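# Move the green block into the blue tray

## Task

Get the green block to rest inside the blue tray. The robot must not fall over or be left leaning, and nothing may be knocked or placed outside the work area. Any of these counts as failure.

## Robot and tools

ROBOT. A Rainbow Robotics RB-Y1 in a physics simulator. It has a two-wheel drive base with two rear casters, a folding torso (ankle, knee, hip, called the leg), a chest that can yaw, a head with head_camera, and two 7-joint arms. Each arm has a parallel gripper and a wrist camera (left_wrist_camera, right_wrist_camera) whose case sticks out sideways and can collide. The base is 0.58 m wide, extends 0.10 m ahead of the drive axle and 0.57 m behind it, and sweeps a 0.58 m radius when it spins in place. It cannot drive sideways.

FRAMES. All positions are in metres. Base frame: origin on the floor midway between the drive wheels, x forward, y left, z up. The chest, left_hand and right_hand lines are reported in this frame. A hand point sits between the finger pads, 0.03 m behind the tips. The fingers point along the hand's -z axis and close along its x axis. base_odometry is given relative to where the base started. It counts wheel turns only, so slipping or bumping corrupts it. Heading is in rad, positive to the left.

move. A move holds one action plus the optional cameras and blocking keys. These are the allowed combinations:
- base, joints or both, optionally with min_time_s or contact_limits
- target alone or with min_time_s
- contact_limits alone
A move with no action just returns the state and images.

base is a single velocity command held for a duration, then the base stops. Its keys are x_m_s (forward, m/s, 0.005 to 1.5 either sign, or 0), turn_rad_s (leftward, 0.02 to 1.509 either sign, or 0) and for_s (0.1 to 5 s). Omitted velocities are 0. The distance covered is about speed times for_s. Acceleration is 0.4 m/s² for driving and 0.5 rad/s² for turning.

joints maps joint names to absolute angles in rad, or openings in m for the grippers. Ranges:
- torso_squat_rad 0 to 1.2
- torso_shift_rad -0.3 to 0.6
- torso_pitch_rad -0.2 to 1.4 (positive bows forward)
- torso_yaw_rad -1.5 to 1.5 (positive to the left; raise both arms out 0.2 rad or more first)
- shoulder_pitch -2.356 to 2.356 (negative swings the arm forward and up)
- left_shoulder_roll_rad 0 to 3.141; right_shoulder_roll_rad -3.141 to 0 (both lift the arm outward)
- shoulder_yaw -2.094 to 2.094
- elbow -2.617 to 0.01 (negative bends)
- forearm_roll -3.141 to 3.141
- wrist_pitch -1.57 to 1.919
- hand_roll -2.705 to 2.705
- left_gripper_m and right_gripper_m 0 to 0.1
- head_pan_rad -0.523 to 0.523
- head_tilt_rad -0.35 to 1.57 (positive looks down)
The torso must also satisfy these combined limits: squat+shift<=1.52; squat-shift+pitch<=1.57; shift+0.5pitch-0.4squat<=0.7; shift+0.3pitch-0.5squat<=0.39.

target is one absolute hand pose: side "left" or "right", x, y, z in the base frame (-3 to 3), and quat_wxyz in the same form the hand lines print. It is solved once into joint angles, so the hand follows an arc. Split long moves into short steps. A target is refused while an earlier move is still running.

min_time_s (0.1 to 8) is the minimum duration of the arm, head and torso motions.

contact_limits sets the gripper current in mA (200 to 672.5, per gripper key). The default is 672.5. Lower values grip more softly.

cameras is a list drawn from head_camera, left_wrist_camera, right_wrist_camera and all.

blocking defaults to true, which waits for the motion to finish. With false the call returns at once. A new move then replaces only the joints it names.

wait(seconds 0 to 10, cameras) lets time pass. It returns early once motions have settled. stop(cameras) brakes all running motions. zoom_image(camera, region [x0,y0,x1,y1], at most 504x504 px) gives a closer view of the latest image from that camera. read_manual only returns licences. finished_scene(scene 1) ends the scene for good, so the block must already be resting in the tray.

RESULTS.
- The move line reads "done" or the worst status of the motions.
- A hand status is "reached" (within 10 mm and 2 degrees), "short" (with the error), or "refused" (with the reason).
- "off_target" means the joint stopped away from its target and may still be pushing.
- "time_out", "contact_stop" (torso only) and "limit_stop_at_<name>" are stops you did not command. They make the rest of your calls in that reply be skipped, as does a refused move.
- "joint command not followed" means the arm-collision check held the arm back.
- on_its_own lists actions the robot took without a command.
- Other readings: lidar_m (12 sectors of 30 degrees, counter-clockwise from straight ahead), motor_effort for the wheels (a value above about 30 at rest suggests pushing), wheel_motors_off, joint torques and external torques, wrist force and torque (offsets included), and motor temperatures.

GRASPING. To hold something, command an opening at least 0.005 m narrower than the object. The gripper then reports "off_target" or "done", and both are normal. Each arm is rated for 3 kg.

AVOID.
- Fast bends or rises with the arms reaching forward, and sudden stops while driving. Both can tip the robot.
- Heavy loads held far forward.
- Driving into furniture. The base keeps pushing, can tip, and may trigger the wheel motors shutting off for 2 s.
- Arms colliding with or pressing on each other, which can end the scene. About 0.5 rad of outward shoulder roll keeps the hands apart.
- Contact torque at a joint's load limit. This causes a 10 s torque_fault. Limits are 61.6 N m for the shoulders, 31.6 for the elbows and 22 for the wrists.
- Motors reaching 80 °C, which brakes the robot for 30 to 60 s.
- Dropping the block from height, slamming it, or knocking anything out of the work area.
- Thinking time also counts as scene time.

Each tool is called after ">>>" by a JSON object that holds its "method" and its "body".

## Session

>>> {"method": "move", "body": {"joints": {"head_tilt_rad":0.6}, "cameras": ["all"]}}

Scene clock: 0.73 s.
Joint torques (N m): left_arm=[-1.62 0.81 -0.25 -0.85 0.21 -0.46 -0.11] | right_arm=[-1.3 0.13 0 -0.05 0.06 -0.56 0.07]
External joint torques (N m): left_arm=[0.63 -0.09 -0.33 0.54 0.2 0.13 -0.1] | right_arm=[-0.05 1.03 0.04 0.14 0.03 -0.18 0.06]
Motor temperatures (°C): left_arm=[41 34 30 38 37 35 36] | right_arm=[39 40 28 31 40 39 39]
Wrist force (N): left_arm=[1.9 1.7 -3.7] | right_arm=[0.0 1.0 -6.1]
Wrist torque (N m): left_arm=[-0.11 0.34 0.27] | right_arm=[-0.09 0.03 -0.06]
Wrist force, peak (N): left_arm=[2.0 1.9 -4.0] | right_arm=[0.3 1.1 -6.3]
move: done
base_odometry: x=+0.000 y=+0.000 heading=+0.000
lidar_m: 2.62 2.75 2.37 2.41 2.94 2.63 2.65 2.09 1.41 1.41 2.25 2.51
base_status: not commanded
joint_positions: torso_squat_rad=+0.350 torso_shift_rad=+0.000 torso_pitch_rad=+0.000 torso_yaw_rad=+0.000 left_shoulder_pitch_rad=+0.030 left_shoulder_roll_rad=+0.020 left_shoulder_yaw_rad=+0.037 left_elbow_rad=-0.264 left_forearm_roll_rad=+0.030 left_wrist_pitch_rad=-0.006 left_hand_roll_rad=+0.032 left_gripper_m=+0.099 right_shoulder_pitch_rad=+0.024 right_shoulder_roll_rad=-0.015 right_shoulder_yaw_rad=+0.007 right_elbow_rad=-0.152 right_forearm_roll_rad=+0.000 right_wrist_pitch_rad=-0.031 right_hand_roll_rad=+0.023 right_gripper_m=+0.100 head_pan_rad=+0.000 head_tilt_rad=+0.600
joint_status: all done
wheel_motors_off: 0
motor_effort: left_wheel=+0(2) right_wheel=+0(0)
chest: x=-0.2280 y=-0.0008 z=+1.2475 quat_wxyz=(+1.000, +0.000, +0.000, +0.000) (m; base frame)
left_hand: x=-0.1202 y=+0.2412 z=+0.5712 quat_wxyz=(+0.991, +0.010, -0.121, +0.053) (m; base frame)
right_hand: x=-0.1642 y=-0.2317 z=+0.5653 quat_wxyz=(+0.997, -0.008, -0.080, +0.011) (m; base frame)
pictures: head_camera, left_wrist_camera, right_wrist_camera

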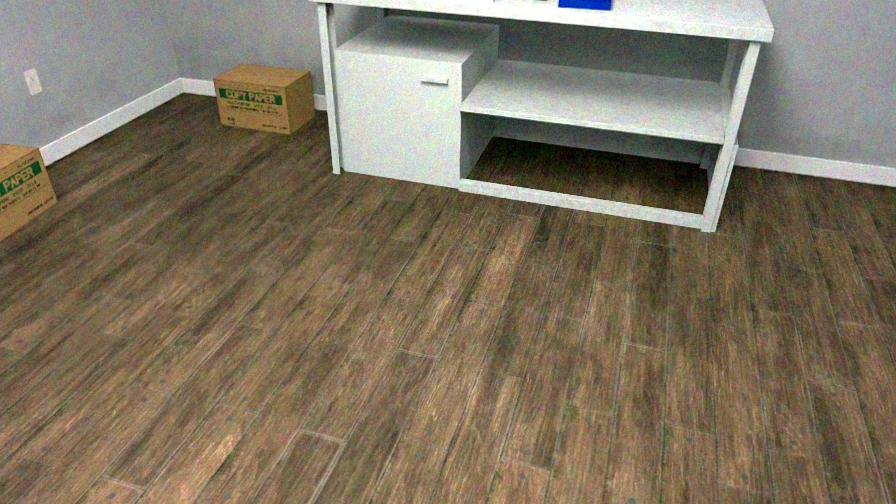

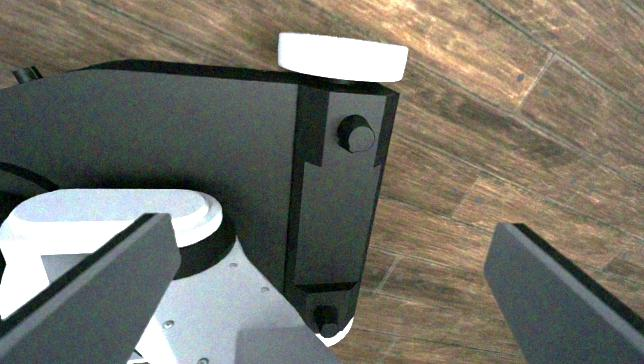

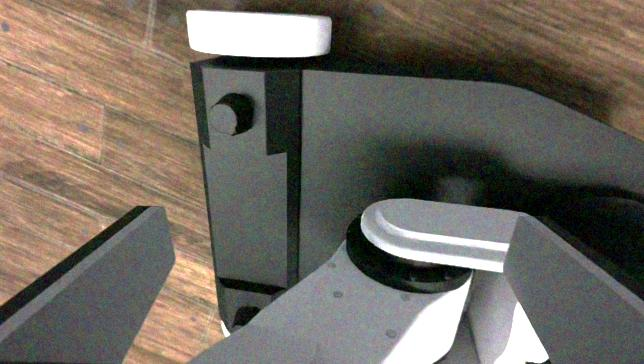

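>>> {"method": "move", "body": {"joints": {"head_tilt_rad":0.3}, "cameras": ["head_camera"]}}

>>> {"method": "zoom_image", "body": {"camera": "head_camera", "region": [300, 60, 804, 340]}}

Scene clock: 4.70 s.
Joint torques (N m): left_arm=[-2.37 0.97 -0.05 -1.06 0.37 -0.55 -0.02] | right_arm=[-0.82 -0.65 -0.45 -0.05 0.33 -0.67 -0.02]
External joint torques (N m): left_arm=[-0.12 0.07 -0.13 0.33 0.36 0.04 -0.01] | right_arm=[0.43 0.24 -0.41 0.14 0.3 -0.29 -0.03]
Wrist force (N): left_arm=[1.9 2.0 -3.8] | right_arm=[-0.3 1.5 -5.7]
Wrist torque (N m): left_arm=[-0.14 0.35 0.27] | right_arm=[-0.17 0.03 -0.07]
Wrist force, peak (N): left_arm=[2.1 1.9 -4.0] | right_arm=[0.2 1.0 -6.5]
move: done
base_odometry: x=+0.000 y=+0.000 heading=+0.000
lidar_m: 2.61 2.75 2.38 2.41 2.96 2.64 2.65 2.09 1.40 1.40 2.24 2.52
base_status: not commanded
joint_positions: torso_squat_rad=+0.350 torso_shift_rad=+0.000 torso_pitch_rad=+0.000 torso_yaw_rad=+0.000 left_shoulder_pitch_rad=+0.030 left_shoulder_roll_rad=+0.020 left_shoulder_yaw_rad=+0.037 left_elbow_rad=-0.264 left_forearm_roll_rad=+0.030 left_wrist_pitch_rad=-0.006 left_hand_roll_rad=+0.032 left_gripper_m=+0.099 right_shoulder_pitch_rad=+0.024 right_shoulder_roll_rad=-0.015 right_shoulder_yaw_rad=+0.007 right_elbow_rad=-0.152 right_forearm_roll_rad=+0.000 right_wrist_pitch_rad=-0.031 right_hand_roll_rad=+0.023 right_gripper_m=+0.100 head_pan_rad=+0.000 head_tilt_rad=+0.300
joint_status: all done
wheel_motors_off: 0
motor_effort: left_wheel=+1(2) right_wheel=+0(0)
chest: x=-0.2280 y=-0.0008 z=+1.2475 quat_wxyz=(+1.000, +0.000, +0.000, +0.000) (m; base frame)
left_hand: x=-0.1202 y=+0.2412 z=+0.5712 quat_wxyz=(+0.991, +0.010, -0.121, +0.053) (m; base frame)
right_hand: x=-0.1642 y=-0.2317 z=+0.5653 quat_wxyz=(+0.997, -0.008, -0.080, +0.011) (m; base frame)
pictures: head_camera

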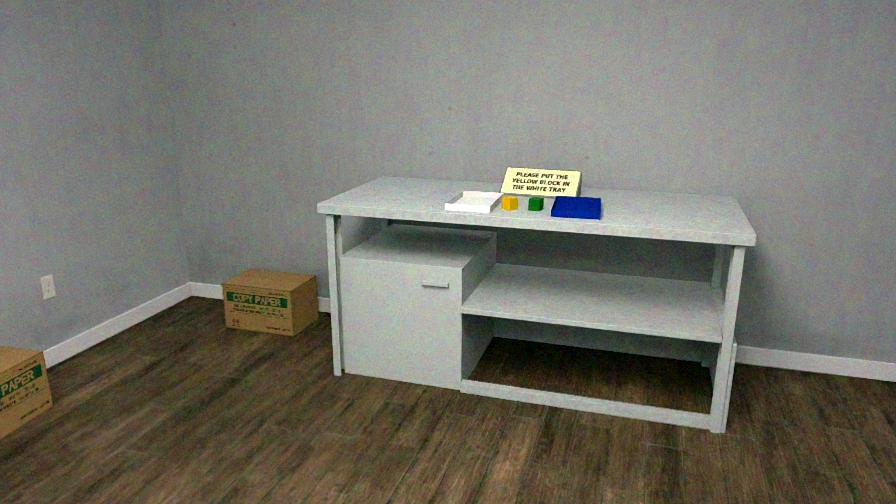

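Scaled by 1.000.

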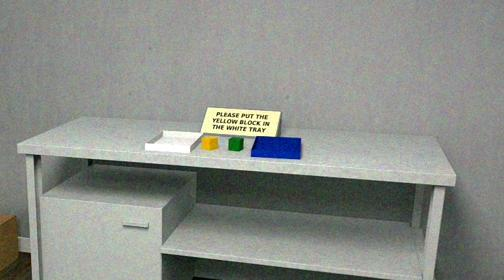

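>>> {"method": "move", "body": {"base": {"x_m_s":0.5,"for_s":3.8}, "joints": {"head_tilt_rad":0.6}}}

>>> {"method": "move", "body": {"base": {"turn_rad_s":-0.28,"for_s":1.0}, "cameras": ["head_camera"]}}

Scene clock: 19.40 s.
Joint torques (N m): left_arm=[-1.28 0.86 0.2 -1 0.28 -0.53 0] | right_arm=[-0.25 -0.04 -0.54 0.35 0.25 -0.67 0.23]
External joint torques (N m): left_arm=[0.96 -0.04 0.12 0.39 0.27 0.05 0.01] | right_arm=[0.99 0.86 -0.5 0.53 0.22 -0.29 0.22]
Wrist force (N): left_arm=[2.1 2.0 -3.8] | right_arm=[0.3 0.7 -5.9]
Wrist torque (N m): left_arm=[-0.13 0.37 0.27] | right_arm=[-0.07 0.10 -0.06]
Wrist force, peak (N): left_arm=[2.4 1.9 -4.0] | right_arm=[0.3 1.0 -6.5]
move: done
base_odometry: x=+1.900 y=+0.000 heading=+0.000
lidar_m: 0.71 0.86 1.79 1.79 2.38 4.43 4.45 2.44 2.45 1.22 1.20 1.36
base_status: done (sent for 3.8 of 3.8 s)
joint_positions: torso_squat_rad=+0.350 torso_shift_rad=+0.000 torso_pitch_rad=+0.000 torso_yaw_rad=+0.000 left_shoulder_pitch_rad=+0.030 left_shoulder_roll_rad=+0.020 left_shoulder_yaw_rad=+0.037 left_elbow_rad=-0.264 left_forearm_roll_rad=+0.030 left_wrist_pitch_rad=-0.006 left_hand_roll_rad=+0.032 left_gripper_m=+0.099 right_shoulder_pitch_rad=+0.024 right_shoulder_roll_rad=-0.015 right_shoulder_yaw_rad=+0.007 right_elbow_rad=-0.152 right_forearm_roll_rad=+0.000 right_wrist_pitch_rad=-0.031 right_hand_roll_rad=+0.023 right_gripper_m=+0.100 head_pan_rad=+0.000 head_tilt_rad=+0.600
joint_status: all done
wheel_motors_off: 0
motor_effort: left_wheel=+0(29) right_wheel=+0(28)
chest: x=-0.2280 y=-0.0008 z=+1.2475 quat_wxyz=(+1.000, +0.000, +0.000, +0.000) (m; base frame)
left_hand: x=-0.1201 y=+0.2412 z=+0.5712 quat_wxyz=(+0.991, +0.010, -0.121, +0.053) (m; base frame)
right_hand: x=-0.1641 y=-0.2317 z=+0.5653 quat_wxyz=(+0.997, -0.008, -0.080, +0.011) (m; base frame)
pictures: none

Scene clock: 21.33 s.
Joint torques (N m): left_arm=[-1.53 1.19 -0.45 -1.14 0.28 -0.61 -0.03] | right_arm=[-0.68 -0.54 0.22 0.47 0.23 -0.52 -0.06]
External joint torques (N m): left_arm=[0.72 0.3 -0.53 0.25 0.27 -0.02 -0.02] | right_arm=[0.57 0.36 0.26 0.66 0.2 -0.14 -0.07]
Wrist force (N): left_arm=[1.8 1.9 -3.8] | right_arm=[0.0 0.9 -5.8]
Wrist torque (N m): left_arm=[-0.13 0.33 0.28] | right_arm=[-0.10 0.06 -0.07]
Wrist force, peak (N): left_arm=[2.0 1.9 -4.1] | right_arm=[0.0 1.3 -6.3]
move: done
base_odometry: x=+1.900 y=+0.000 heading=-0.280
lidar_m: 0.72 0.75 1.56 1.78 2.02 2.81 4.44 3.38 2.46 2.44 1.20 1.39
base_status: done (sent for 1 of 1 s)
joint_positions: torso_squat_rad=+0.350 torso_shift_rad=+0.000 torso_pitch_rad=+0.000 torso_yaw_rad=+0.000 left_shoulder_pitch_rad=+0.030 left_shoulder_roll_rad=+0.020 left_shoulder_yaw_rad=+0.037 left_elbow_rad=-0.264 left_forearm_roll_rad=+0.030 left_wrist_pitch_rad=-0.006 left_hand_roll_rad=+0.032 left_gripper_m=+0.099 right_shoulder_pitch_rad=+0.024 right_shoulder_roll_rad=-0.015 right_shoulder_yaw_rad=+0.007 right_elbow_rad=-0.152 right_forearm_roll_rad=+0.000 right_wrist_pitch_rad=-0.031 right_hand_roll_rad=+0.023 right_gripper_m=+0.100 head_pan_rad=+0.000 head_tilt_rad=+0.600
joint_status: not commanded
wheel_motors_off: 0
motor_effort: left_wheel=+1(21) right_wheel=+0(32)
chest: x=-0.2280 y=-0.0008 z=+1.2475 quat_wxyz=(+1.000, +0.000, +0.000, +0.000) (m; base frame)
left_hand: x=-0.1202 y=+0.2412 z=+0.5712 quat_wxyz=(+0.991, +0.010, -0.121, +0.053) (m; base frame)
right_hand: x=-0.1641 y=-0.2317 z=+0.5653 quat_wxyz=(+0.997, -0.008, -0.080, +0.011) (m; base frame)
pictures: head_camera

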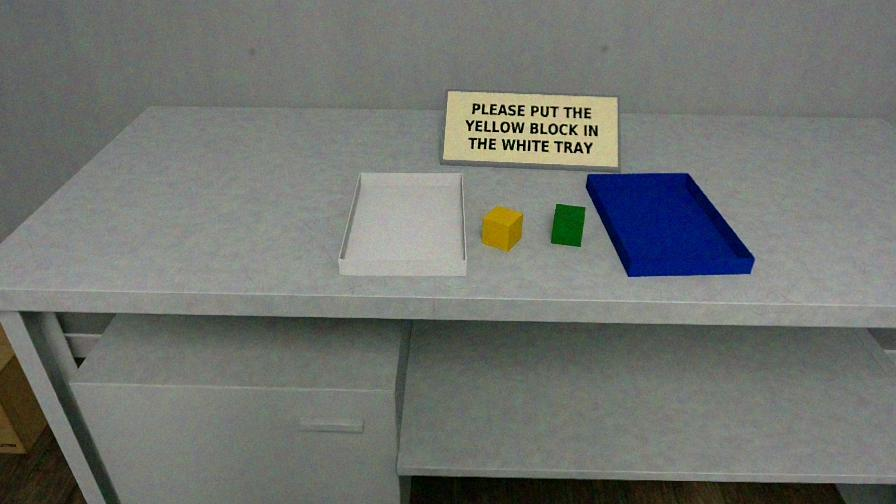

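>>> {"method": "move", "body": {"joints": {"right_shoulder_pitch_rad":0.3,"right_shoulder_roll_rad":-0.25,"right_elbow_rad":-2.1,"torso_pitch_rad":0.6,"head_tilt_rad":0.35}, "min_time_s": 2}}

>>> {"method": "move", "body": {"base": {"x_m_s":0.3,"for_s":1.4}, "cameras": ["head_camera"]}}

Scene clock: 34.23 s.
Joint torques (N m): left_arm=[13.75 0.96 -0.18 5.92 0.1 0.74 -0.03] | right_arm=[5.16 -3.37 -2.77 -9.88 0.45 -2.1 -0.18]
External joint torques (N m): left_arm=[0 0.07 -0.41 0.99 0.1 0.14 -0.05] | right_arm=[0.39 0.16 0.09 -0.65 0.24 -0.24 -0.22]
Wrist force (N): left_arm=[5.7 1.3 -3.3] | right_arm=[-4.4 2.2 -2.1]
Wrist torque (N m): left_arm=[-0.07 0.56 0.21] | right_arm=[-0.22 -0.22 -0.09]
Wrist force, peak (N): left_arm=[5.6 1.6 -3.9] | right_arm=[-2.2 2.1 -6.2]
move: done
base_odometry: x=+1.900 y=+0.000 heading=-0.279
lidar_m: 0.71 0.75 1.56 1.80 2.01 2.83 4.43 3.39 2.45 2.45 1.20 1.41
base_status: not commanded
joint_positions: torso_squat_rad=+0.350 torso_shift_rad=+0.000 torso_pitch_rad=+0.600 torso_yaw_rad=+0.000 left_shoulder_pitch_rad=+0.030 left_shoulder_roll_rad=+0.020 left_shoulder_yaw_rad=+0.037 left_elbow_rad=-0.264 left_forearm_roll_rad=+0.030 left_wrist_pitch_rad=-0.006 left_hand_roll_rad=+0.032 left_gripper_m=+0.099 right_shoulder_pitch_rad=+0.300 right_shoulder_roll_rad=-0.250 right_shoulder_yaw_rad=+0.007 right_elbow_rad=-2.100 right_forearm_roll_rad=+0.000 right_wrist_pitch_rad=-0.031 right_hand_roll_rad=+0.023 right_gripper_m=+0.100 head_pan_rad=+0.000 head_tilt_rad=+0.350
joint_status: all done
wheel_motors_off: 0
motor_effort: left_wheel=+4(4) right_wheel=-3(3)
chest: x=-0.0533 y=-0.0008 z=+1.1934 quat_wxyz=(+0.955, +0.000, +0.296, +0.000) (m; base frame)
left_hand: x=-0.3463 y=+0.2412 z=+0.5745 quat_wxyz=(+0.983, +0.025, +0.177, +0.047) (m; base frame)
right_hand: x=+0.2450 y=-0.2761 z=+0.8722 quat_wxyz=(+0.807, -0.060, -0.574, +0.123) (m; base frame)
pictures: none

Scene clock: 36.80 s.
Joint torques (N m): left_arm=[13.8 0.68 0.28 5.75 0.18 0.58 -0.04] | right_arm=[-4.04 -2.81 -4.59 -18.82 0.83 -6.8 0.2]
External joint torques (N m): left_arm=[0.05 -0.22 0.05 0.82 0.18 -0.01 -0.06] | right_arm=[-8.86 0.73 -1.74 -9.62 0.62 -4.95 0.15]
Wrist force (N): left_arm=[5.6 1.5 -3.5] | right_arm=[-23.1 8.7 2.4]
Wrist torque (N m): left_arm=[-0.07 0.55 0.21] | right_arm=[-0.32 -0.05 -0.60]
Wrist force, peak (N): left_arm=[6.1 1.5 -3.5] | right_arm=[-21.6 9.1 15.9]
move: done
base_odometry: x=+2.304 y=-0.116 heading=-0.280
lidar_m: 0.29 0.30 0.43 1.83 1.87 2.67 4.85 2.75 2.56 1.04 1.08 0.96
base_status: done (sent for 1.4 of 1.4 s)
joint_positions: torso_squat_rad=+0.350 torso_shift_rad=+0.000 torso_pitch_rad=+0.600 torso_yaw_rad=+0.000 left_shoulder_pitch_rad=+0.030 left_shoulder_roll_rad=+0.020 left_shoulder_yaw_rad=+0.037 left_elbow_rad=-0.264 left_forearm_roll_rad=+0.030 left_wrist_pitch_rad=-0.006 left_hand_roll_rad=+0.032 left_gripper_m=+0.099 right_shoulder_pitch_rad=+0.302 right_shoulder_roll_rad=-0.250 right_shoulder_yaw_rad=+0.007 right_elbow_rad=-2.098 right_forearm_roll_rad=+0.000 right_wrist_pitch_rad=-0.030 right_hand_roll_rad=+0.023 right_gripper_m=+0.100 head_pan_rad=+0.000 head_tilt_rad=+0.350
joint_status: not commanded
wheel_motors_off: 0
motor_effort: left_wheel=-1(23) right_wheel=+6(29)
chest: x=-0.0532 y=-0.0008 z=+1.1934 quat_wxyz=(+0.955, +0.000, +0.296, +0.000) (m; base frame)
left_hand: x=-0.3463 y=+0.2413 z=+0.5745 quat_wxyz=(+0.983, +0.026, +0.177, +0.047) (m; base frame)
right_hand: x=+0.2436 y=-0.2765 z=+0.8704 quat_wxyz=(+0.809, -0.061, -0.572, +0.123) (m; base frame)
pictures: head_camera

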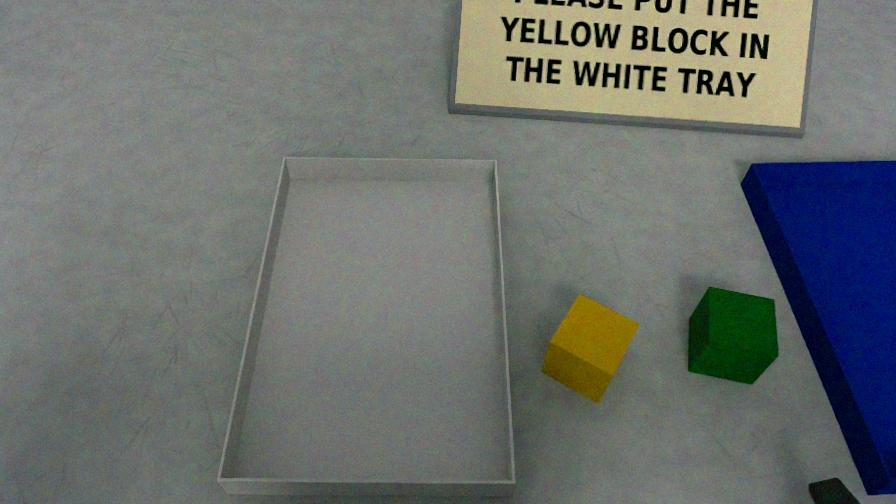

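>>> {"method": "move", "body": {"joints": {"right_elbow_rad":-2.45}, "cameras": ["all"]}}

Scene clock: 42.63 s.
Joint torques (N m): left_arm=[14.02 0.97 0.16 5.73 0.12 0.67 -0.14] | right_arm=[-0.82 -2.92 -4.61 -21.43 0.8 -7.96 0.2]
External joint torques (N m): left_arm=[0.26 0.05 -0.08 0.79 0.12 0.08 -0.16] | right_arm=[-5.68 0.59 -1.77 -12.22 0.59 -6.11 0.16]
Wrist force (N): left_arm=[5.7 1.5 -3.5] | right_arm=[-30.4 7.3 -10.5]
Wrist torque (N m): left_arm=[-0.08 0.56 0.22] | right_arm=[-0.16 -0.67 -0.60]
Wrist force, peak (N): left_arm=[5.9 1.5 -3.7] | right_arm=[-56.2 10.4 -1.6]
move: time_out
base_odometry: x=+2.304 y=-0.116 heading=-0.280
lidar_m: 0.31 0.29 0.44 1.83 1.86 2.66 4.84 2.77 2.54 1.05 1.07 0.98
base_status: not commanded
joint_positions: torso_squat_rad=+0.350 torso_shift_rad=+0.000 torso_pitch_rad=+0.601 torso_yaw_rad=+0.000 left_shoulder_pitch_rad=+0.030 left_shoulder_roll_rad=+0.020 left_shoulder_yaw_rad=+0.037 left_elbow_rad=-0.264 left_forearm_roll_rad=+0.030 left_wrist_pitch_rad=-0.006 left_hand_roll_rad=+0.032 left_gripper_m=+0.099 right_shoulder_pitch_rad=+0.306 right_shoulder_roll_rad=-0.250 right_shoulder_yaw_rad=+0.008 right_elbow_rad=-2.105 right_forearm_roll_rad=+0.000 right_wrist_pitch_rad=-0.026 right_hand_roll_rad=+0.023 right_gripper_m=+0.100 head_pan_rad=+0.000 head_tilt_rad=+0.350
joint_status: right_elbow_rad time_out (moved -0.007 of -0.352)
wheel_motors_off: 0
on_its_own: right_elbow_rad is held at -2.108, not at your -2.450, since a time_out
motor_effort: left_wheel=-1(2) right_wheel=+7(8)
chest: x=-0.0530 y=-0.0010 z=+1.1933 quat_wxyz=(+0.955, +0.001, +0.296, +0.000) (m; base frame)
left_hand: x=-0.3464 y=+0.2413 z=+0.5747 quat_wxyz=(+0.983, +0.026, +0.177, +0.047) (m; base frame)
right_hand: x=+0.2432 y=-0.2762 z=+0.8713 quat_wxyz=(+0.809, -0.060, -0.571, +0.122) (m; base frame)
pictures: head_camera, left_wrist_camera, right_wrist_camera

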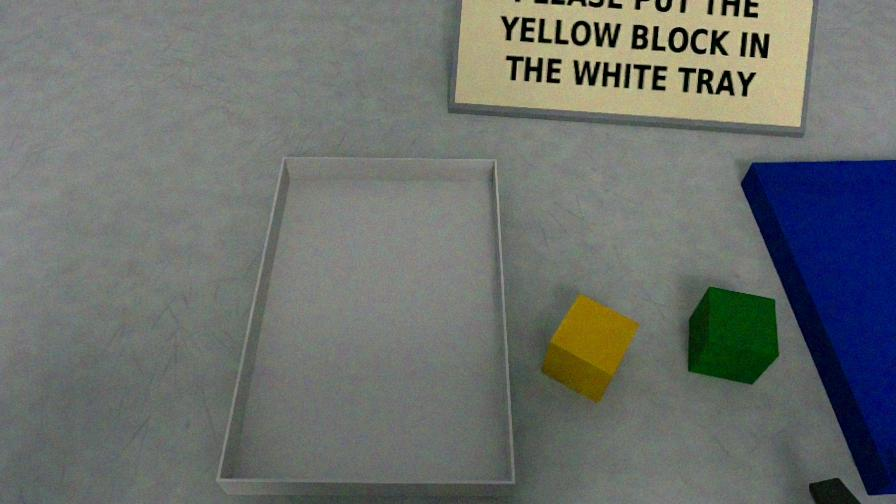

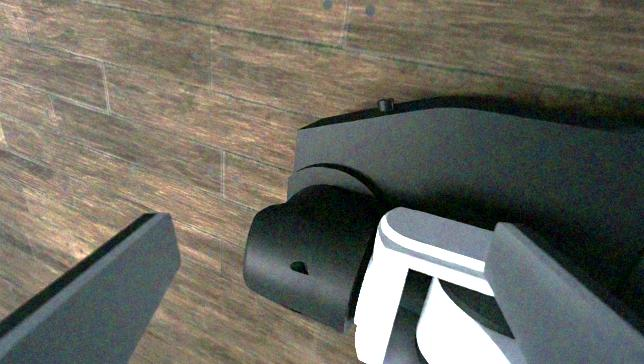

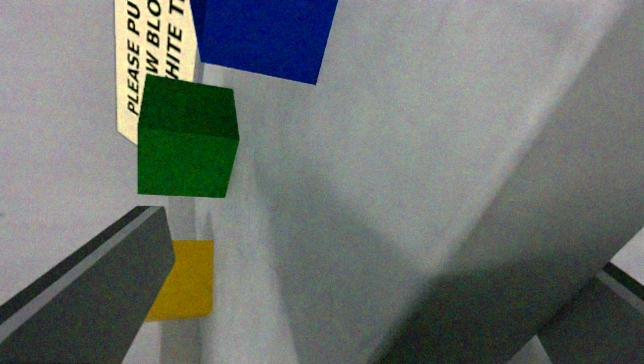

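>>> {"method": "move", "body": {"base": {"x_m_s":-0.15,"for_s":1.4}}}

>>> {"method": "move", "body": {"joints": {"right_elbow_rad":-2.45,"right_shoulder_pitch_rad":0.1,"right_hand_roll_rad":1.0}, "cameras": ["head_camera","right_wrist_camera"]}}

Scene clock: 46.80 s.
Joint torques (N m): left_arm=[13.12 0.97 -0.1 5.73 0.16 0.58 -0.02] | right_arm=[3.77 -2.15 -4.27 -10.83 0.73 -2.21 0.36]
External joint torques (N m): left_arm=[-0.63 0.08 -0.33 0.8 0.16 -0.01 -0.04] | right_arm=[-1.05 1.36 -1.42 -1.59 0.53 -0.35 0.31]
Wrist force (N): left_arm=[5.5 1.4 -3.5] | right_arm=[-4.0 2.1 -1.9]
Wrist torque (N m): left_arm=[-0.08 0.53 0.21] | right_arm=[-0.19 -0.15 -0.07]
Wrist force, peak (N): left_arm=[6.1 1.5 -3.4] | right_arm=[-28.8 3.7 -20.3]
move: done
base_odometry: x=+2.102 y=-0.058 heading=-0.280
lidar_m: 0.52 0.52 0.75 1.80 1.86 2.99 4.64 2.76 2.53 2.46 1.11 1.19
base_status: done (sent for 1.4 of 1.4 s)
joint_positions: torso_squat_rad=+0.350 torso_shift_rad=+0.000 torso_pitch_rad=+0.600 torso_yaw_rad=+0.000 left_shoulder_pitch_rad=+0.030 left_shoulder_roll_rad=+0.020 left_shoulder_yaw_rad=+0.037 left_elbow_rad=-0.264 left_forearm_roll_rad=+0.030 left_wrist_pitch_rad=-0.006 left_hand_roll_rad=+0.032 left_gripper_m=+0.099 right_shoulder_pitch_rad=+0.305 right_shoulder_roll_rad=-0.250 right_shoulder_yaw_rad=+0.008 right_elbow_rad=-2.108 right_forearm_roll_rad=+0.000 right_wrist_pitch_rad=-0.027 right_hand_roll_rad=+0.023 right_gripper_m=+0.100 head_pan_rad=+0.000 head_tilt_rad=+0.350
joint_status: not commanded
wheel_motors_off: 0
on_its_own: right_elbow_rad is held at -2.108, not at your -2.450, since a time_out
motor_effort: left_wheel=-5(15) right_wheel=-2(25)
chest: x=-0.0533 y=-0.0008 z=+1.1935 quat_wxyz=(+0.955, +0.000, +0.295, +0.000) (m; base frame)
left_hand: x=-0.3465 y=+0.2412 z=+0.5746 quat_wxyz=(+0.983, +0.025, +0.177, +0.047) (m; base frame)
right_hand: x=+0.2442 y=-0.2755 z=+0.8735 quat_wxyz=(+0.808, -0.060, -0.574, +0.123) (m; base frame)
pictures: none

Scene clock: 47.97 s.
Joint torques (N m): left_arm=[13.32 0.77 -0.08 5.63 0.2 0.65 0] | right_arm=[1.1 -2.06 -2.75 -10.72 0.74 -2.26 -0.35]
External joint torques (N m): left_arm=[-0.42 -0.13 -0.31 0.7 0.2 0.05 -0.02] | right_arm=[0.32 0.65 -0.56 -0.24 0.55 -0.35 -0.36]
Wrist force (N): left_arm=[5.7 1.4 -3.6] | right_arm=[-1.7 6.3 1.3]
Wrist torque (N m): left_arm=[-0.08 0.56 0.22] | right_arm=[-0.42 -0.14 -0.13]
Wrist force, peak (N): left_arm=[5.8 1.4 -3.6] | right_arm=[-6.8 2.0 -1.7]
move: done
base_odometry: x=+2.102 y=-0.058 heading=-0.280
lidar_m: 0.51 0.52 0.75 1.81 1.85 3.00 4.64 2.76 2.55 2.46 1.11 1.19
base_status: not commanded
joint_positions: torso_squat_rad=+0.350 torso_shift_rad=+0.000 torso_pitch_rad=+0.600 torso_yaw_rad=+0.000 left_shoulder_pitch_rad=+0.030 left_shoulder_roll_rad=+0.020 left_shoulder_yaw_rad=+0.037 left_elbow_rad=-0.264 left_forearm_roll_rad=+0.030 left_wrist_pitch_rad=-0.006 left_hand_roll_rad=+0.032 left_gripper_m=+0.099 right_shoulder_pitch_rad=+0.100 right_shoulder_roll_rad=-0.250 right_shoulder_yaw_rad=+0.008 right_elbow_rad=-2.450 right_forearm_roll_rad=+0.000 right_wrist_pitch_rad=-0.027 right_hand_roll_rad=+1.000 right_gripper_m=+0.100 head_pan_rad=+0.000 head_tilt_rad=+0.350
joint_status: all done
wheel_motors_off: 0
motor_effort: left_wheel=-6(6) right_wheel=-2(2)
chest: x=-0.0533 y=-0.0008 z=+1.1935 quat_wxyz=(+0.955, +0.000, +0.295, +0.000) (m; base frame)
left_hand: x=-0.3464 y=+0.2412 z=+0.5746 quat_wxyz=(+0.983, +0.025, +0.177, +0.047) (m; base frame)
right_hand: x=+0.3203 y=-0.2098 z=+1.0899 quat_wxyz=(+0.489, -0.379, -0.671, +0.408) (m; base frame)
pictures: head_camera, right_wrist_camera

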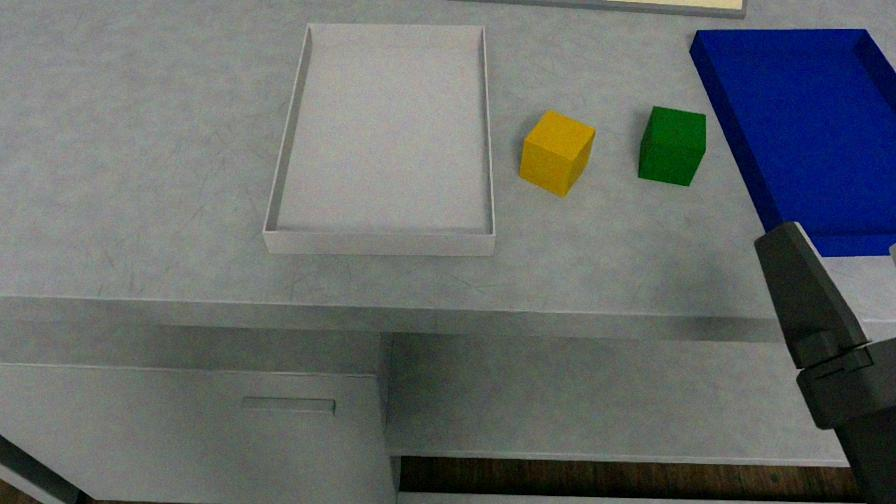

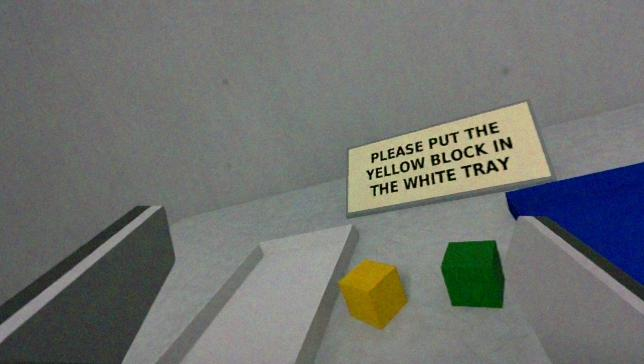

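>>> {"method": "move", "body": {"base": {"x_m_s":0.2,"for_s":1.2}, "cameras": ["head_camera"]}}

>>> {"method": "zoom_image", "body": {"camera": "head_camera", "region": [640, 230, 840, 430]}}

Scene clock: 56.13 s.
Joint torques (N m): left_arm=[13.66 1.19 0.13 5.6 0.23 0.83 -0.21] | right_arm=[0.27 -1.77 -3.2 -10.74 0.78 -2.15 -0.42]
External joint torques (N m): left_arm=[-0.09 0.29 -0.1 0.68 0.23 0.24 -0.23] | right_arm=[-0.51 0.94 -1.01 -0.25 0.6 -0.25 -0.43]
Wrist force (N): left_arm=[5.4 1.5 -3.6] | right_arm=[-1.1 6.1 0.9]
Wrist torque (N m): left_arm=[-0.08 0.54 0.22] | right_arm=[-0.43 -0.09 -0.11]
Wrist force, peak (N): left_arm=[5.9 1.5 -3.8] | right_arm=[-1.7 6.6 1.6]
move: done
base_odometry: x=+2.333 y=-0.124 heading=-0.280
lidar_m: 0.28 0.27 0.38 1.83 1.84 2.69 4.88 2.76 2.56 1.04 1.09 0.93
base_status: done (sent for 1.2 of 1.2 s)
joint_positions: torso_squat_rad=+0.350 torso_shift_rad=+0.000 torso_pitch_rad=+0.600 torso_yaw_rad=+0.000 left_shoulder_pitch_rad=+0.030 left_shoulder_roll_rad=+0.020 left_shoulder_yaw_rad=+0.037 left_elbow_rad=-0.264 left_forearm_roll_rad=+0.030 left_wrist_pitch_rad=-0.006 left_hand_roll_rad=+0.032 left_gripper_m=+0.099 right_shoulder_pitch_rad=+0.100 right_shoulder_roll_rad=-0.250 right_shoulder_yaw_rad=+0.008 right_elbow_rad=-2.450 right_forearm_roll_rad=+0.000 right_wrist_pitch_rad=-0.027 right_hand_roll_rad=+1.000 right_gripper_m=+0.100 head_pan_rad=+0.000 head_tilt_rad=+0.350
joint_status: not commanded
wheel_motors_off: 0
motor_effort: left_wheel=-2(27) right_wheel=+3(26)
chest: x=-0.0533 y=-0.0008 z=+1.1934 quat_wxyz=(+0.955, +0.000, +0.296, +0.000) (m; base frame)
left_hand: x=-0.3463 y=+0.2412 z=+0.5745 quat_wxyz=(+0.983, +0.025, +0.177, +0.047) (m; base frame)
right_hand: x=+0.3203 y=-0.2098 z=+1.0899 quat_wxyz=(+0.489, -0.379, -0.671, +0.408) (m; base frame)
pictures: head_camera

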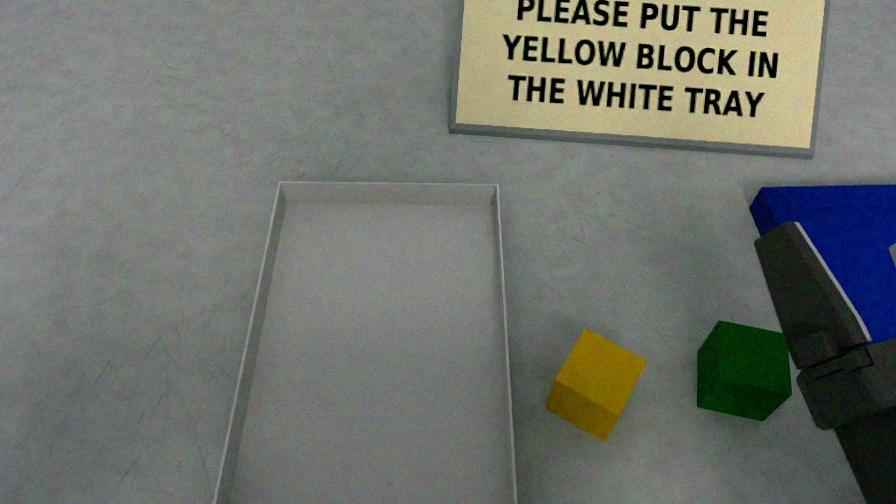

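Scaled by 2.520 from the camera's 896x504 image, which has a finer 1280x720 frame.

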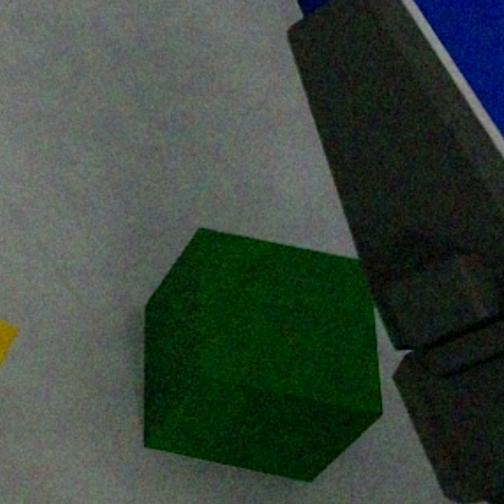

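>>> {"method": "move", "body": {"target": {"side":"right","x":0.384,"y":-0.228,"z":1.03,"quat_wxyz":[0.995,0,0,-0.0998]}, "min_time_s": 2, "cameras": ["head_camera","right_wrist_camera"]}}

Scene clock: 70.37 s.
Joint torques (N m): left_arm=[13.61 1.07 0.43 5.73 0.18 0.64 -0.11] | right_arm=[-12.45 -0.3 0.86 -6.21 0.68 -2.03 -0.04]
External joint torques (N m): left_arm=[-0.14 0.17 0.2 0.8 0.18 0.05 -0.13] | right_arm=[-0.39 1.98 -0.4 0.4 0.52 -0.7 -0.07]
Wrist force (N): left_arm=[5.7 1.5 -3.4] | right_arm=[-2.5 1.0 -5.3]
Wrist torque (N m): left_arm=[-0.08 0.56 0.20] | right_arm=[-0.13 -0.11 0.04]
Wrist force, peak (N): left_arm=[5.9 1.4 -3.8] | right_arm=[-1.6 7.3 1.3]
move: short
base_odometry: x=+2.333 y=-0.124 heading=-0.280
lidar_m: 0.27 0.26 0.39 1.84 1.87 2.70 4.88 2.76 2.55 1.04 1.09 0.95
base_status: not commanded
joint_positions: torso_squat_rad=+0.350 torso_shift_rad=+0.000 torso_pitch_rad=+0.600 torso_yaw_rad=+0.000 left_shoulder_pitch_rad=+0.030 left_shoulder_roll_rad=+0.020 left_shoulder_yaw_rad=+0.037 left_elbow_rad=-0.264 left_forearm_roll_rad=+0.030 left_wrist_pitch_rad=-0.006 left_hand_roll_rad=+0.032 left_gripper_m=+0.099 right_shoulder_pitch_rad=-0.894 right_shoulder_roll_rad=+0.000 right_shoulder_yaw_rad=-0.242 right_elbow_rad=-2.393 right_forearm_roll_rad=+0.256 right_wrist_pitch_rad=+1.919 right_hand_roll_rad=-0.041 right_gripper_m=+0.100 head_pan_rad=+0.000 head_tilt_rad=+0.350
joint_status: all done
wheel_motors_off: 0
motor_effort: left_wheel=-3(3) right_wheel=+3(3)
chest: x=-0.0533 y=-0.0008 z=+1.1934 quat_wxyz=(+0.955, +0.000, +0.296, +0.000) (m; base frame)
left_hand: x=-0.3463 y=+0.2412 z=+0.5745 quat_wxyz=(+0.983, +0.025, +0.177, +0.047) (m; base frame)
right_hand: x=+0.3842 y=-0.2280 z=+1.0296 quat_wxyz=(+0.935, -0.029, -0.341, -0.094) (m; base frame)
right_hand_status: short (checked arc, as near as the solve gets, planned for 2.0 s): 0 mm and 40.0 deg off. The place is met; only the turn is off.
pictures: head_camera, right_wrist_camera

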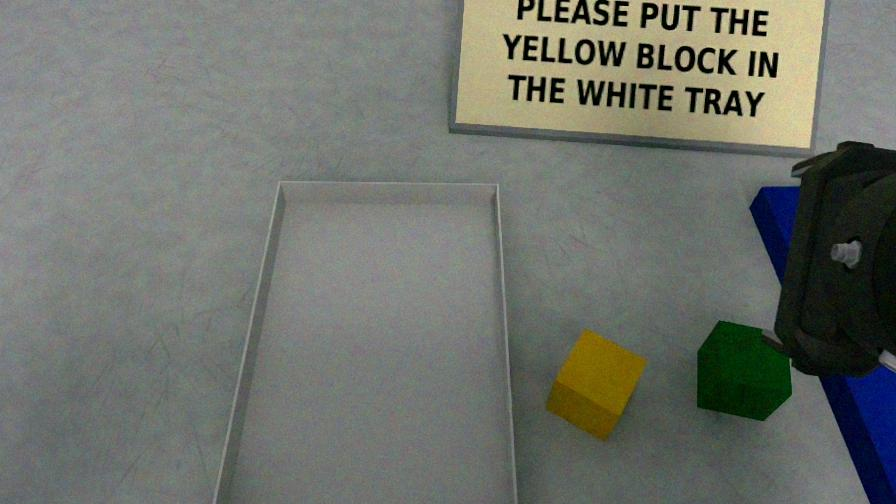

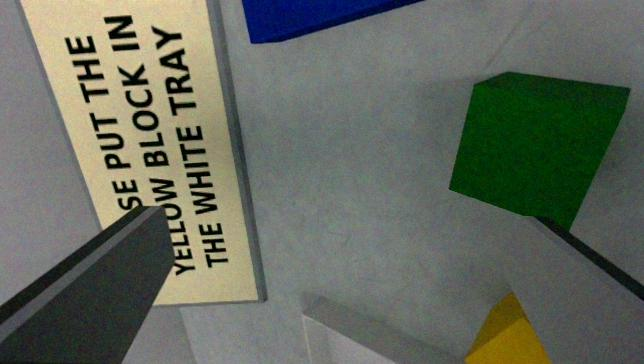

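>>> {"method": "move", "body": {"base": {"x_m_s":-0.1,"for_s":0.8}}}

>>> {"method": "move", "body": {"target": {"side":"right","x":0.464,"y":-0.228,"z":0.99,"quat_wxyz":[0.995,0,0,-0.0998]}, "min_time_s": 2, "cameras": ["head_camera","right_wrist_camera"]}}

Scene clock: 74.17 s.
Joint torques (N m): left_arm=[13.17 1 0.19 5.78 0.19 0.72 -0.25] | right_arm=[-11.64 -0.86 1.09 -6.31 0.48 -1.71 -0.1]
External joint torques (N m): left_arm=[-0.58 0.1 -0.04 0.85 0.19 0.13 -0.27] | right_arm=[0.42 1.42 -0.18 0.3 0.33 -0.38 -0.13]
Wrist force (N): left_arm=[5.7 1.3 -3.4] | right_arm=[-2.5 0.5 -4.9]
Wrist torque (N m): left_arm=[-0.07 0.56 0.21] | right_arm=[-0.07 -0.10 0.01]
Wrist force, peak (N): left_arm=[6.2 1.4 -3.4] | right_arm=[-3.2 0.1 -5.2]
move: done
base_odometry: x=+2.256 y=-0.102 heading=-0.280
lidar_m: 0.35 0.35 0.51 1.83 1.85 2.63 4.80 2.76 2.54 1.07 1.07 1.01
base_status: done (sent for 0.8 of 0.8 s)
joint_positions: torso_squat_rad=+0.350 torso_shift_rad=+0.000 torso_pitch_rad=+0.600 torso_yaw_rad=+0.000 left_shoulder_pitch_rad=+0.030 left_shoulder_roll_rad=+0.020 left_shoulder_yaw_rad=+0.037 left_elbow_rad=-0.264 left_forearm_roll_rad=+0.030 left_wrist_pitch_rad=-0.006 left_hand_roll_rad=+0.032 left_gripper_m=+0.099 right_shoulder_pitch_rad=-0.894 right_shoulder_roll_rad=+0.000 right_shoulder_yaw_rad=-0.242 right_elbow_rad=-2.392 right_forearm_roll_rad=+0.256 right_wrist_pitch_rad=+1.919 right_hand_roll_rad=-0.041 right_gripper_m=+0.100 head_pan_rad=+0.000 head_tilt_rad=+0.350
joint_status: not commanded
wheel_motors_off: 0
motor_effort: left_wheel=+1(16) right_wheel=+0(19)
chest: x=-0.0534 y=-0.0008 z=+1.1935 quat_wxyz=(+0.955, +0.000, +0.295, +0.000) (m; base frame)
left_hand: x=-0.3464 y=+0.2412 z=+0.5745 quat_wxyz=(+0.983, +0.025, +0.177, +0.047) (m; base frame)
right_hand: x=+0.3842 y=-0.2280 z=+1.0296 quat_wxyz=(+0.935, -0.029, -0.341, -0.094) (m; base frame)
pictures: none

Scene clock: 76.50 s.
Joint torques (N m): left_arm=[13.24 1.6 0.18 5.77 0.11 0.69 0.03] | right_arm=[-20.17 -4.31 3.64 -6.86 0.88 -1.03 0.02]
External joint torques (N m): left_arm=[-0.51 0.7 -0.05 0.84 0.11 0.1 0.01] | right_arm=[-0.04 1.01 -0.33 0.67 0.59 -0.34 0]
Wrist force (N): left_arm=[5.7 1.5 -3.7] | right_arm=[-0.4 1.4 -6.0]
Wrist torque (N m): left_arm=[-0.08 0.56 0.21] | right_arm=[-0.11 0.01 -0.18]
Wrist force, peak (N): left_arm=[5.8 1.6 -3.7] | right_arm=[-0.2 1.6 -6.4]
move: short
base_odometry: x=+2.256 y=-0.102 heading=-0.280
lidar_m: 0.36 0.35 0.51 1.82 1.87 2.64 4.79 2.75 2.55 1.06 1.08 1.01
base_status: not commanded
joint_positions: torso_squat_rad=+0.350 torso_shift_rad=+0.000 torso_pitch_rad=+0.600 torso_yaw_rad=+0.000 left_shoulder_pitch_rad=+0.030 left_shoulder_roll_rad=+0.020 left_shoulder_yaw_rad=+0.037 left_elbow_rad=-0.264 left_forearm_roll_rad=+0.030 left_wrist_pitch_rad=-0.006 left_hand_roll_rad=+0.032 left_gripper_m=+0.099 right_shoulder_pitch_rad=-1.393 right_shoulder_roll_rad=+0.000 right_shoulder_yaw_rad=-0.552 right_elbow_rad=-1.626 right_forearm_roll_rad=+0.485 right_wrist_pitch_rad=+1.919 right_hand_roll_rad=+0.090 right_gripper_m=+0.100 head_pan_rad=+0.000 head_tilt_rad=+0.350
joint_status: all done
wheel_motors_off: 0
motor_effort: left_wheel=+2(2) right_wheel=-1(1)
chest: x=-0.0534 y=-0.0008 z=+1.1935 quat_wxyz=(+0.955, +0.000, +0.295, +0.000) (m; base frame)
left_hand: x=-0.3464 y=+0.2412 z=+0.5745 quat_wxyz=(+0.983, +0.025, +0.177, +0.047) (m; base frame)
right_hand: x=+0.4655 y=-0.2284 z=+0.9891 quat_wxyz=(+0.982, -0.053, -0.153, -0.099) (m; base frame)
right_hand_status: short (checked arc, as near as the solve gets, planned for 2.0 s): 2 mm and 18.6 deg off. The place is met; only the turn is off.
pictures: head_camera, right_wrist_camera

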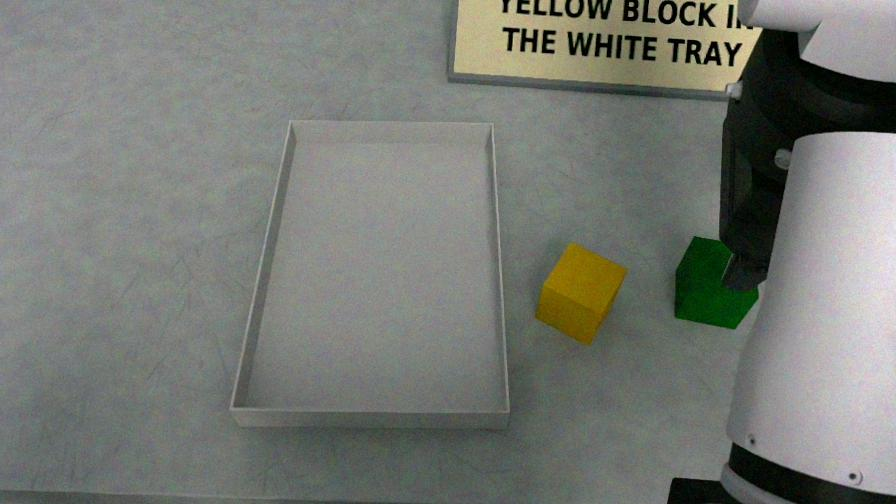

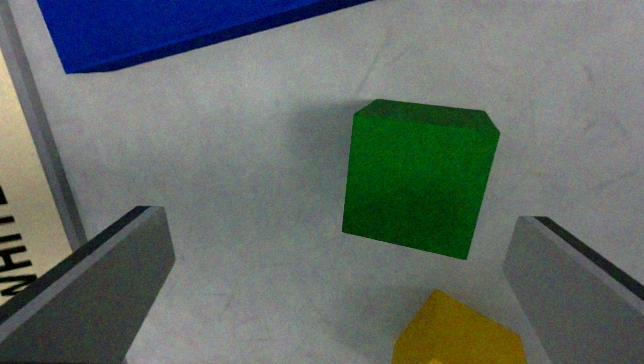

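>>> {"method": "move", "body": {"base": {"x_m_s":-0.1,"for_s":0.5}}}

>>> {"method": "move", "body": {"target": {"side":"right","x":0.5,"y":-0.229,"z":0.97,"quat_wxyz":[0.9888,0,0,-0.1494]}, "min_time_s": 1.5, "cameras": ["head_camera","right_wrist_camera"]}}

Scene clock: 85.50 s.
Joint torques (N m): left_arm=[12.94 1.37 0.01 5.56 0.16 0.77 -0.03] | right_arm=[-19.59 -4.04 3.33 -7.43 0.8 -0.86 0.25]
External joint torques (N m): left_arm=[-0.81 0.47 -0.22 0.63 0.16 0.17 -0.05] | right_arm=[0.55 1.28 -0.64 0.11 0.52 -0.17 0.23]
Wrist force (N): left_arm=[5.6 1.5 -3.6] | right_arm=[-0.3 1.2 -5.8]
Wrist torque (N m): left_arm=[-0.09 0.55 0.23] | right_arm=[-0.11 0.04 -0.17]
Wrist force, peak (N): left_arm=[6.0 1.7 -3.8] | right_arm=[0.0 1.3 -6.8]
move: done
base_odometry: x=+2.208 y=-0.089 heading=-0.279
lidar_m: 0.40 0.40 0.59 1.82 1.87 3.08 4.75 2.74 2.55 2.47 1.09 1.08
base_status: done (sent for 0.5 of 0.5 s)
joint_positions: torso_squat_rad=+0.350 torso_shift_rad=+0.000 torso_pitch_rad=+0.600 torso_yaw_rad=+0.000 left_shoulder_pitch_rad=+0.030 left_shoulder_roll_rad=+0.020 left_shoulder_yaw_rad=+0.037 left_elbow_rad=-0.264 left_forearm_roll_rad=+0.030 left_wrist_pitch_rad=-0.006 left_hand_roll_rad=+0.032 left_gripper_m=+0.099 right_shoulder_pitch_rad=-1.393 right_shoulder_roll_rad=+0.000 right_shoulder_yaw_rad=-0.552 right_elbow_rad=-1.626 right_forearm_roll_rad=+0.485 right_wrist_pitch_rad=+1.919 right_hand_roll_rad=+0.090 right_gripper_m=+0.100 head_pan_rad=+0.000 head_tilt_rad=+0.350
joint_status: not commanded
wheel_motors_off: 0
motor_effort: left_wheel=+8(17) right_wheel=-10(23)
chest: x=-0.0534 y=-0.0008 z=+1.1935 quat_wxyz=(+0.955, +0.000, +0.295, +0.000) (m; base frame)
left_hand: x=-0.3464 y=+0.2412 z=+0.5745 quat_wxyz=(+0.983, +0.025, +0.177, +0.047) (m; base frame)
right_hand: x=+0.4655 y=-0.2284 z=+0.9892 quat_wxyz=(+0.982, -0.053, -0.153, -0.098) (m; base frame)
pictures: none

Scene clock: 87.33 s.
Joint torques (N m): left_arm=[13.04 1.04 0.19 5.64 0.17 0.66 -0.07] | right_arm=[-23.81 -6.98 2.67 -7.63 0.51 -0.4 -0.22]
External joint torques (N m): left_arm=[-0.71 0.14 -0.04 0.71 0.17 0.07 -0.09] | right_arm=[0.74 1.64 -0.49 0.4 0.27 -0.35 -0.22]
Wrist force (N): left_arm=[5.5 1.4 -3.7] | right_arm=[0.9 0.8 -6.0]
Wrist torque (N m): left_arm=[-0.06 0.53 0.22] | right_arm=[-0.08 0.08 0.08]
Wrist force, peak (N): left_arm=[5.8 1.4 -3.8] | right_arm=[0.8 1.8 -6.6]
move: done
base_odometry: x=+2.208 y=-0.089 heading=-0.279
lidar_m: 0.41 0.42 0.58 1.82 1.87 3.07 4.75 2.75 2.53 2.47 1.08 1.07
base_status: not commanded
joint_positions: torso_squat_rad=+0.350 torso_shift_rad=+0.000 torso_pitch_rad=+0.600 torso_yaw_rad=+0.000 left_shoulder_pitch_rad=+0.030 left_shoulder_roll_rad=+0.020 left_shoulder_yaw_rad=+0.037 left_elbow_rad=-0.264 left_forearm_roll_rad=+0.030 left_wrist_pitch_rad=-0.006 left_hand_roll_rad=+0.032 left_gripper_m=+0.099 right_shoulder_pitch_rad=-1.719 right_shoulder_roll_rad=-0.257 right_shoulder_yaw_rad=-0.718 right_elbow_rad=-0.844 right_forearm_roll_rad=+0.407 right_wrist_pitch_rad=+1.858 right_hand_roll_rad=-0.114 right_gripper_m=+0.100 head_pan_rad=+0.000 head_tilt_rad=+0.350
joint_status: all done
wheel_motors_off: 0
motor_effort: left_wheel=+8(8) right_wheel=-10(11)
chest: x=-0.0534 y=-0.0008 z=+1.1935 quat_wxyz=(+0.955, +0.000, +0.295, +0.000) (m; base frame)
left_hand: x=-0.3464 y=+0.2412 z=+0.5745 quat_wxyz=(+0.983, +0.025, +0.177, +0.047) (m; base frame)
right_hand: x=+0.4998 y=-0.2291 z=+0.9702 quat_wxyz=(+0.989, +0.000, -0.001, -0.149) (m; base frame)
right_hand_status: reached (checked arc, planned for 1.5 s): 0 mm and 0.2 deg off.
pictures: head_camera, right_wrist_camera

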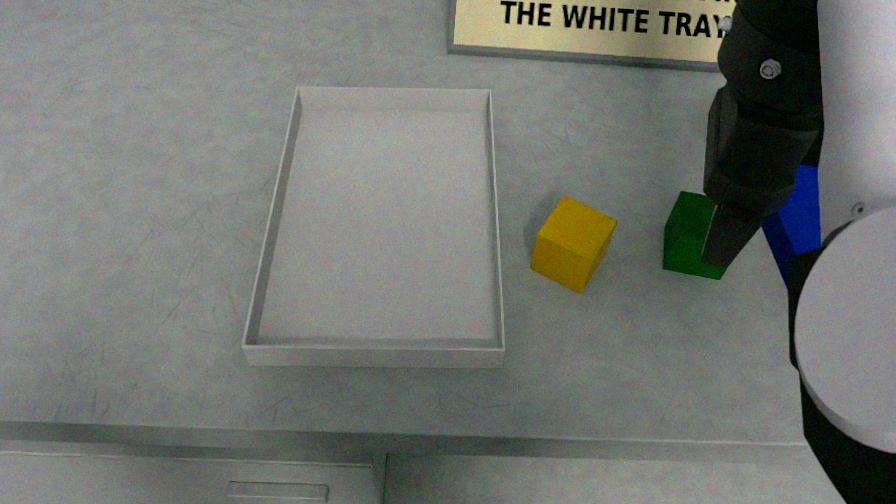

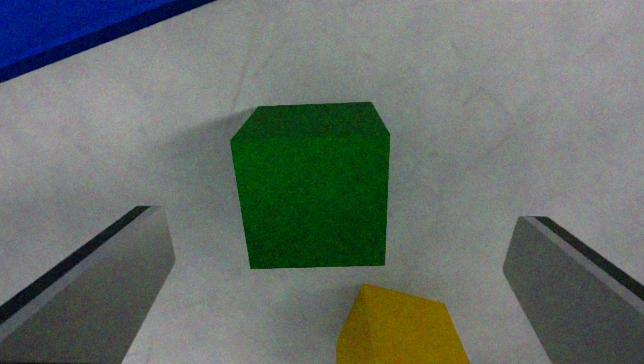

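>>> {"method": "move", "body": {"target": {"side":"right","x":0.502,"y":-0.228,"z":0.915,"quat_wxyz":[0.9888,0,0,-0.1494]}, "min_time_s": 1.5, "cameras": ["head_camera","right_wrist_camera"]}}

Scene clock: 92.40 s.
Joint torques (N m): left_arm=[13.17 0.91 -0.06 5.75 0.16 0.76 -0.02] | right_arm=[-21.14 -8.2 1.95 -7.54 0.43 -0.39 -0.39]
External joint torques (N m): left_arm=[-0.58 0.01 -0.3 0.82 0.16 0.17 -0.04] | right_arm=[3.31 0.51 -0.73 0.62 0.18 -0.33 -0.39]
Wrist force (N): left_arm=[5.7 1.5 -3.7] | right_arm=[0.6 1.0 -6.4]
Wrist torque (N m): left_arm=[-0.09 0.55 0.21] | right_arm=[-0.13 0.03 0.11]
Wrist force, peak (N): left_arm=[5.8 1.4 -3.8] | right_arm=[0.9 1.3 -6.7]
move: done
base_odometry: x=+2.208 y=-0.089 heading=-0.279
lidar_m: 0.40 0.41 0.58 1.81 1.86 3.07 4.74 2.75 2.52 2.48 1.07 1.06
base_status: not commanded
joint_positions: torso_squat_rad=+0.350 torso_shift_rad=+0.000 torso_pitch_rad=+0.600 torso_yaw_rad=+0.000 left_shoulder_pitch_rad=+0.030 left_shoulder_roll_rad=+0.020 left_shoulder_yaw_rad=+0.037 left_elbow_rad=-0.264 left_forearm_roll_rad=+0.030 left_wrist_pitch_rad=-0.006 left_hand_roll_rad=+0.032 left_gripper_m=+0.099 right_shoulder_pitch_rad=-1.683 right_shoulder_roll_rad=-0.271 right_shoulder_yaw_rad=-0.732 right_elbow_rad=-0.679 right_forearm_roll_rad=+0.388 right_wrist_pitch_rad=+1.676 right_hand_roll_rad=-0.151 right_gripper_m=+0.100 head_pan_rad=+0.000 head_tilt_rad=+0.350
joint_status: all done
wheel_motors_off: 0
motor_effort: left_wheel=+7(9) right_wheel=-11(11)
chest: x=-0.0534 y=-0.0008 z=+1.1935 quat_wxyz=(+0.955, +0.000, +0.295, +0.000) (m; base frame)
left_hand: x=-0.3464 y=+0.2412 z=+0.5745 quat_wxyz=(+0.983, +0.025, +0.177, +0.047) (m; base frame)
right_hand: x=+0.5020 y=-0.2279 z=+0.9153 quat_wxyz=(+0.989, +0.000, -0.001, -0.149) (m; base frame)
right_hand_status: reached (checked arc, planned for 1.5 s): 0 mm and 0.1 deg off.
pictures: head_camera, right_wrist_camera

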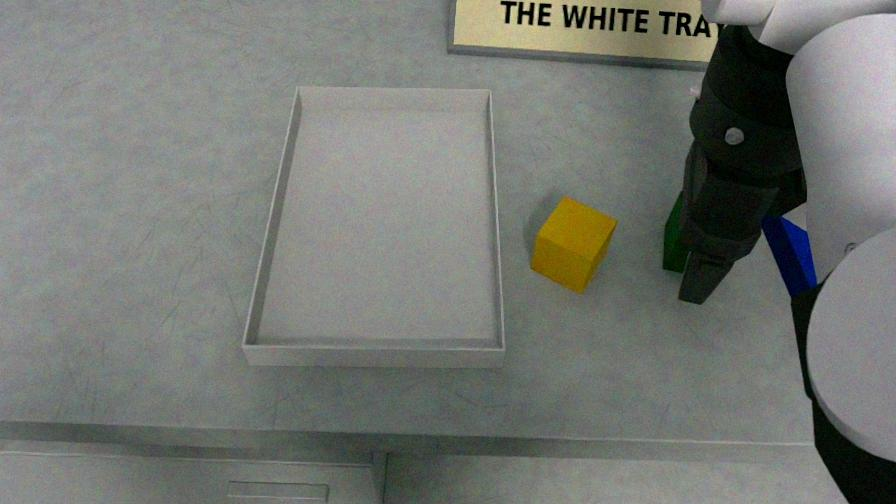

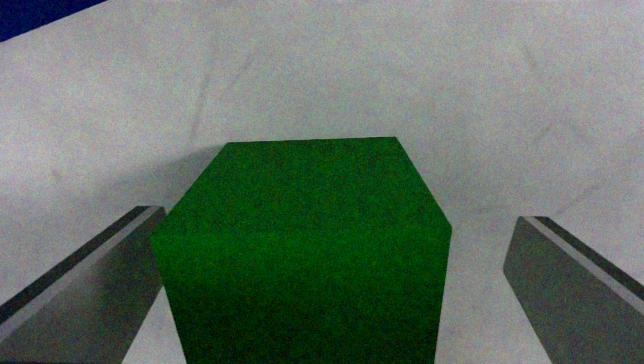

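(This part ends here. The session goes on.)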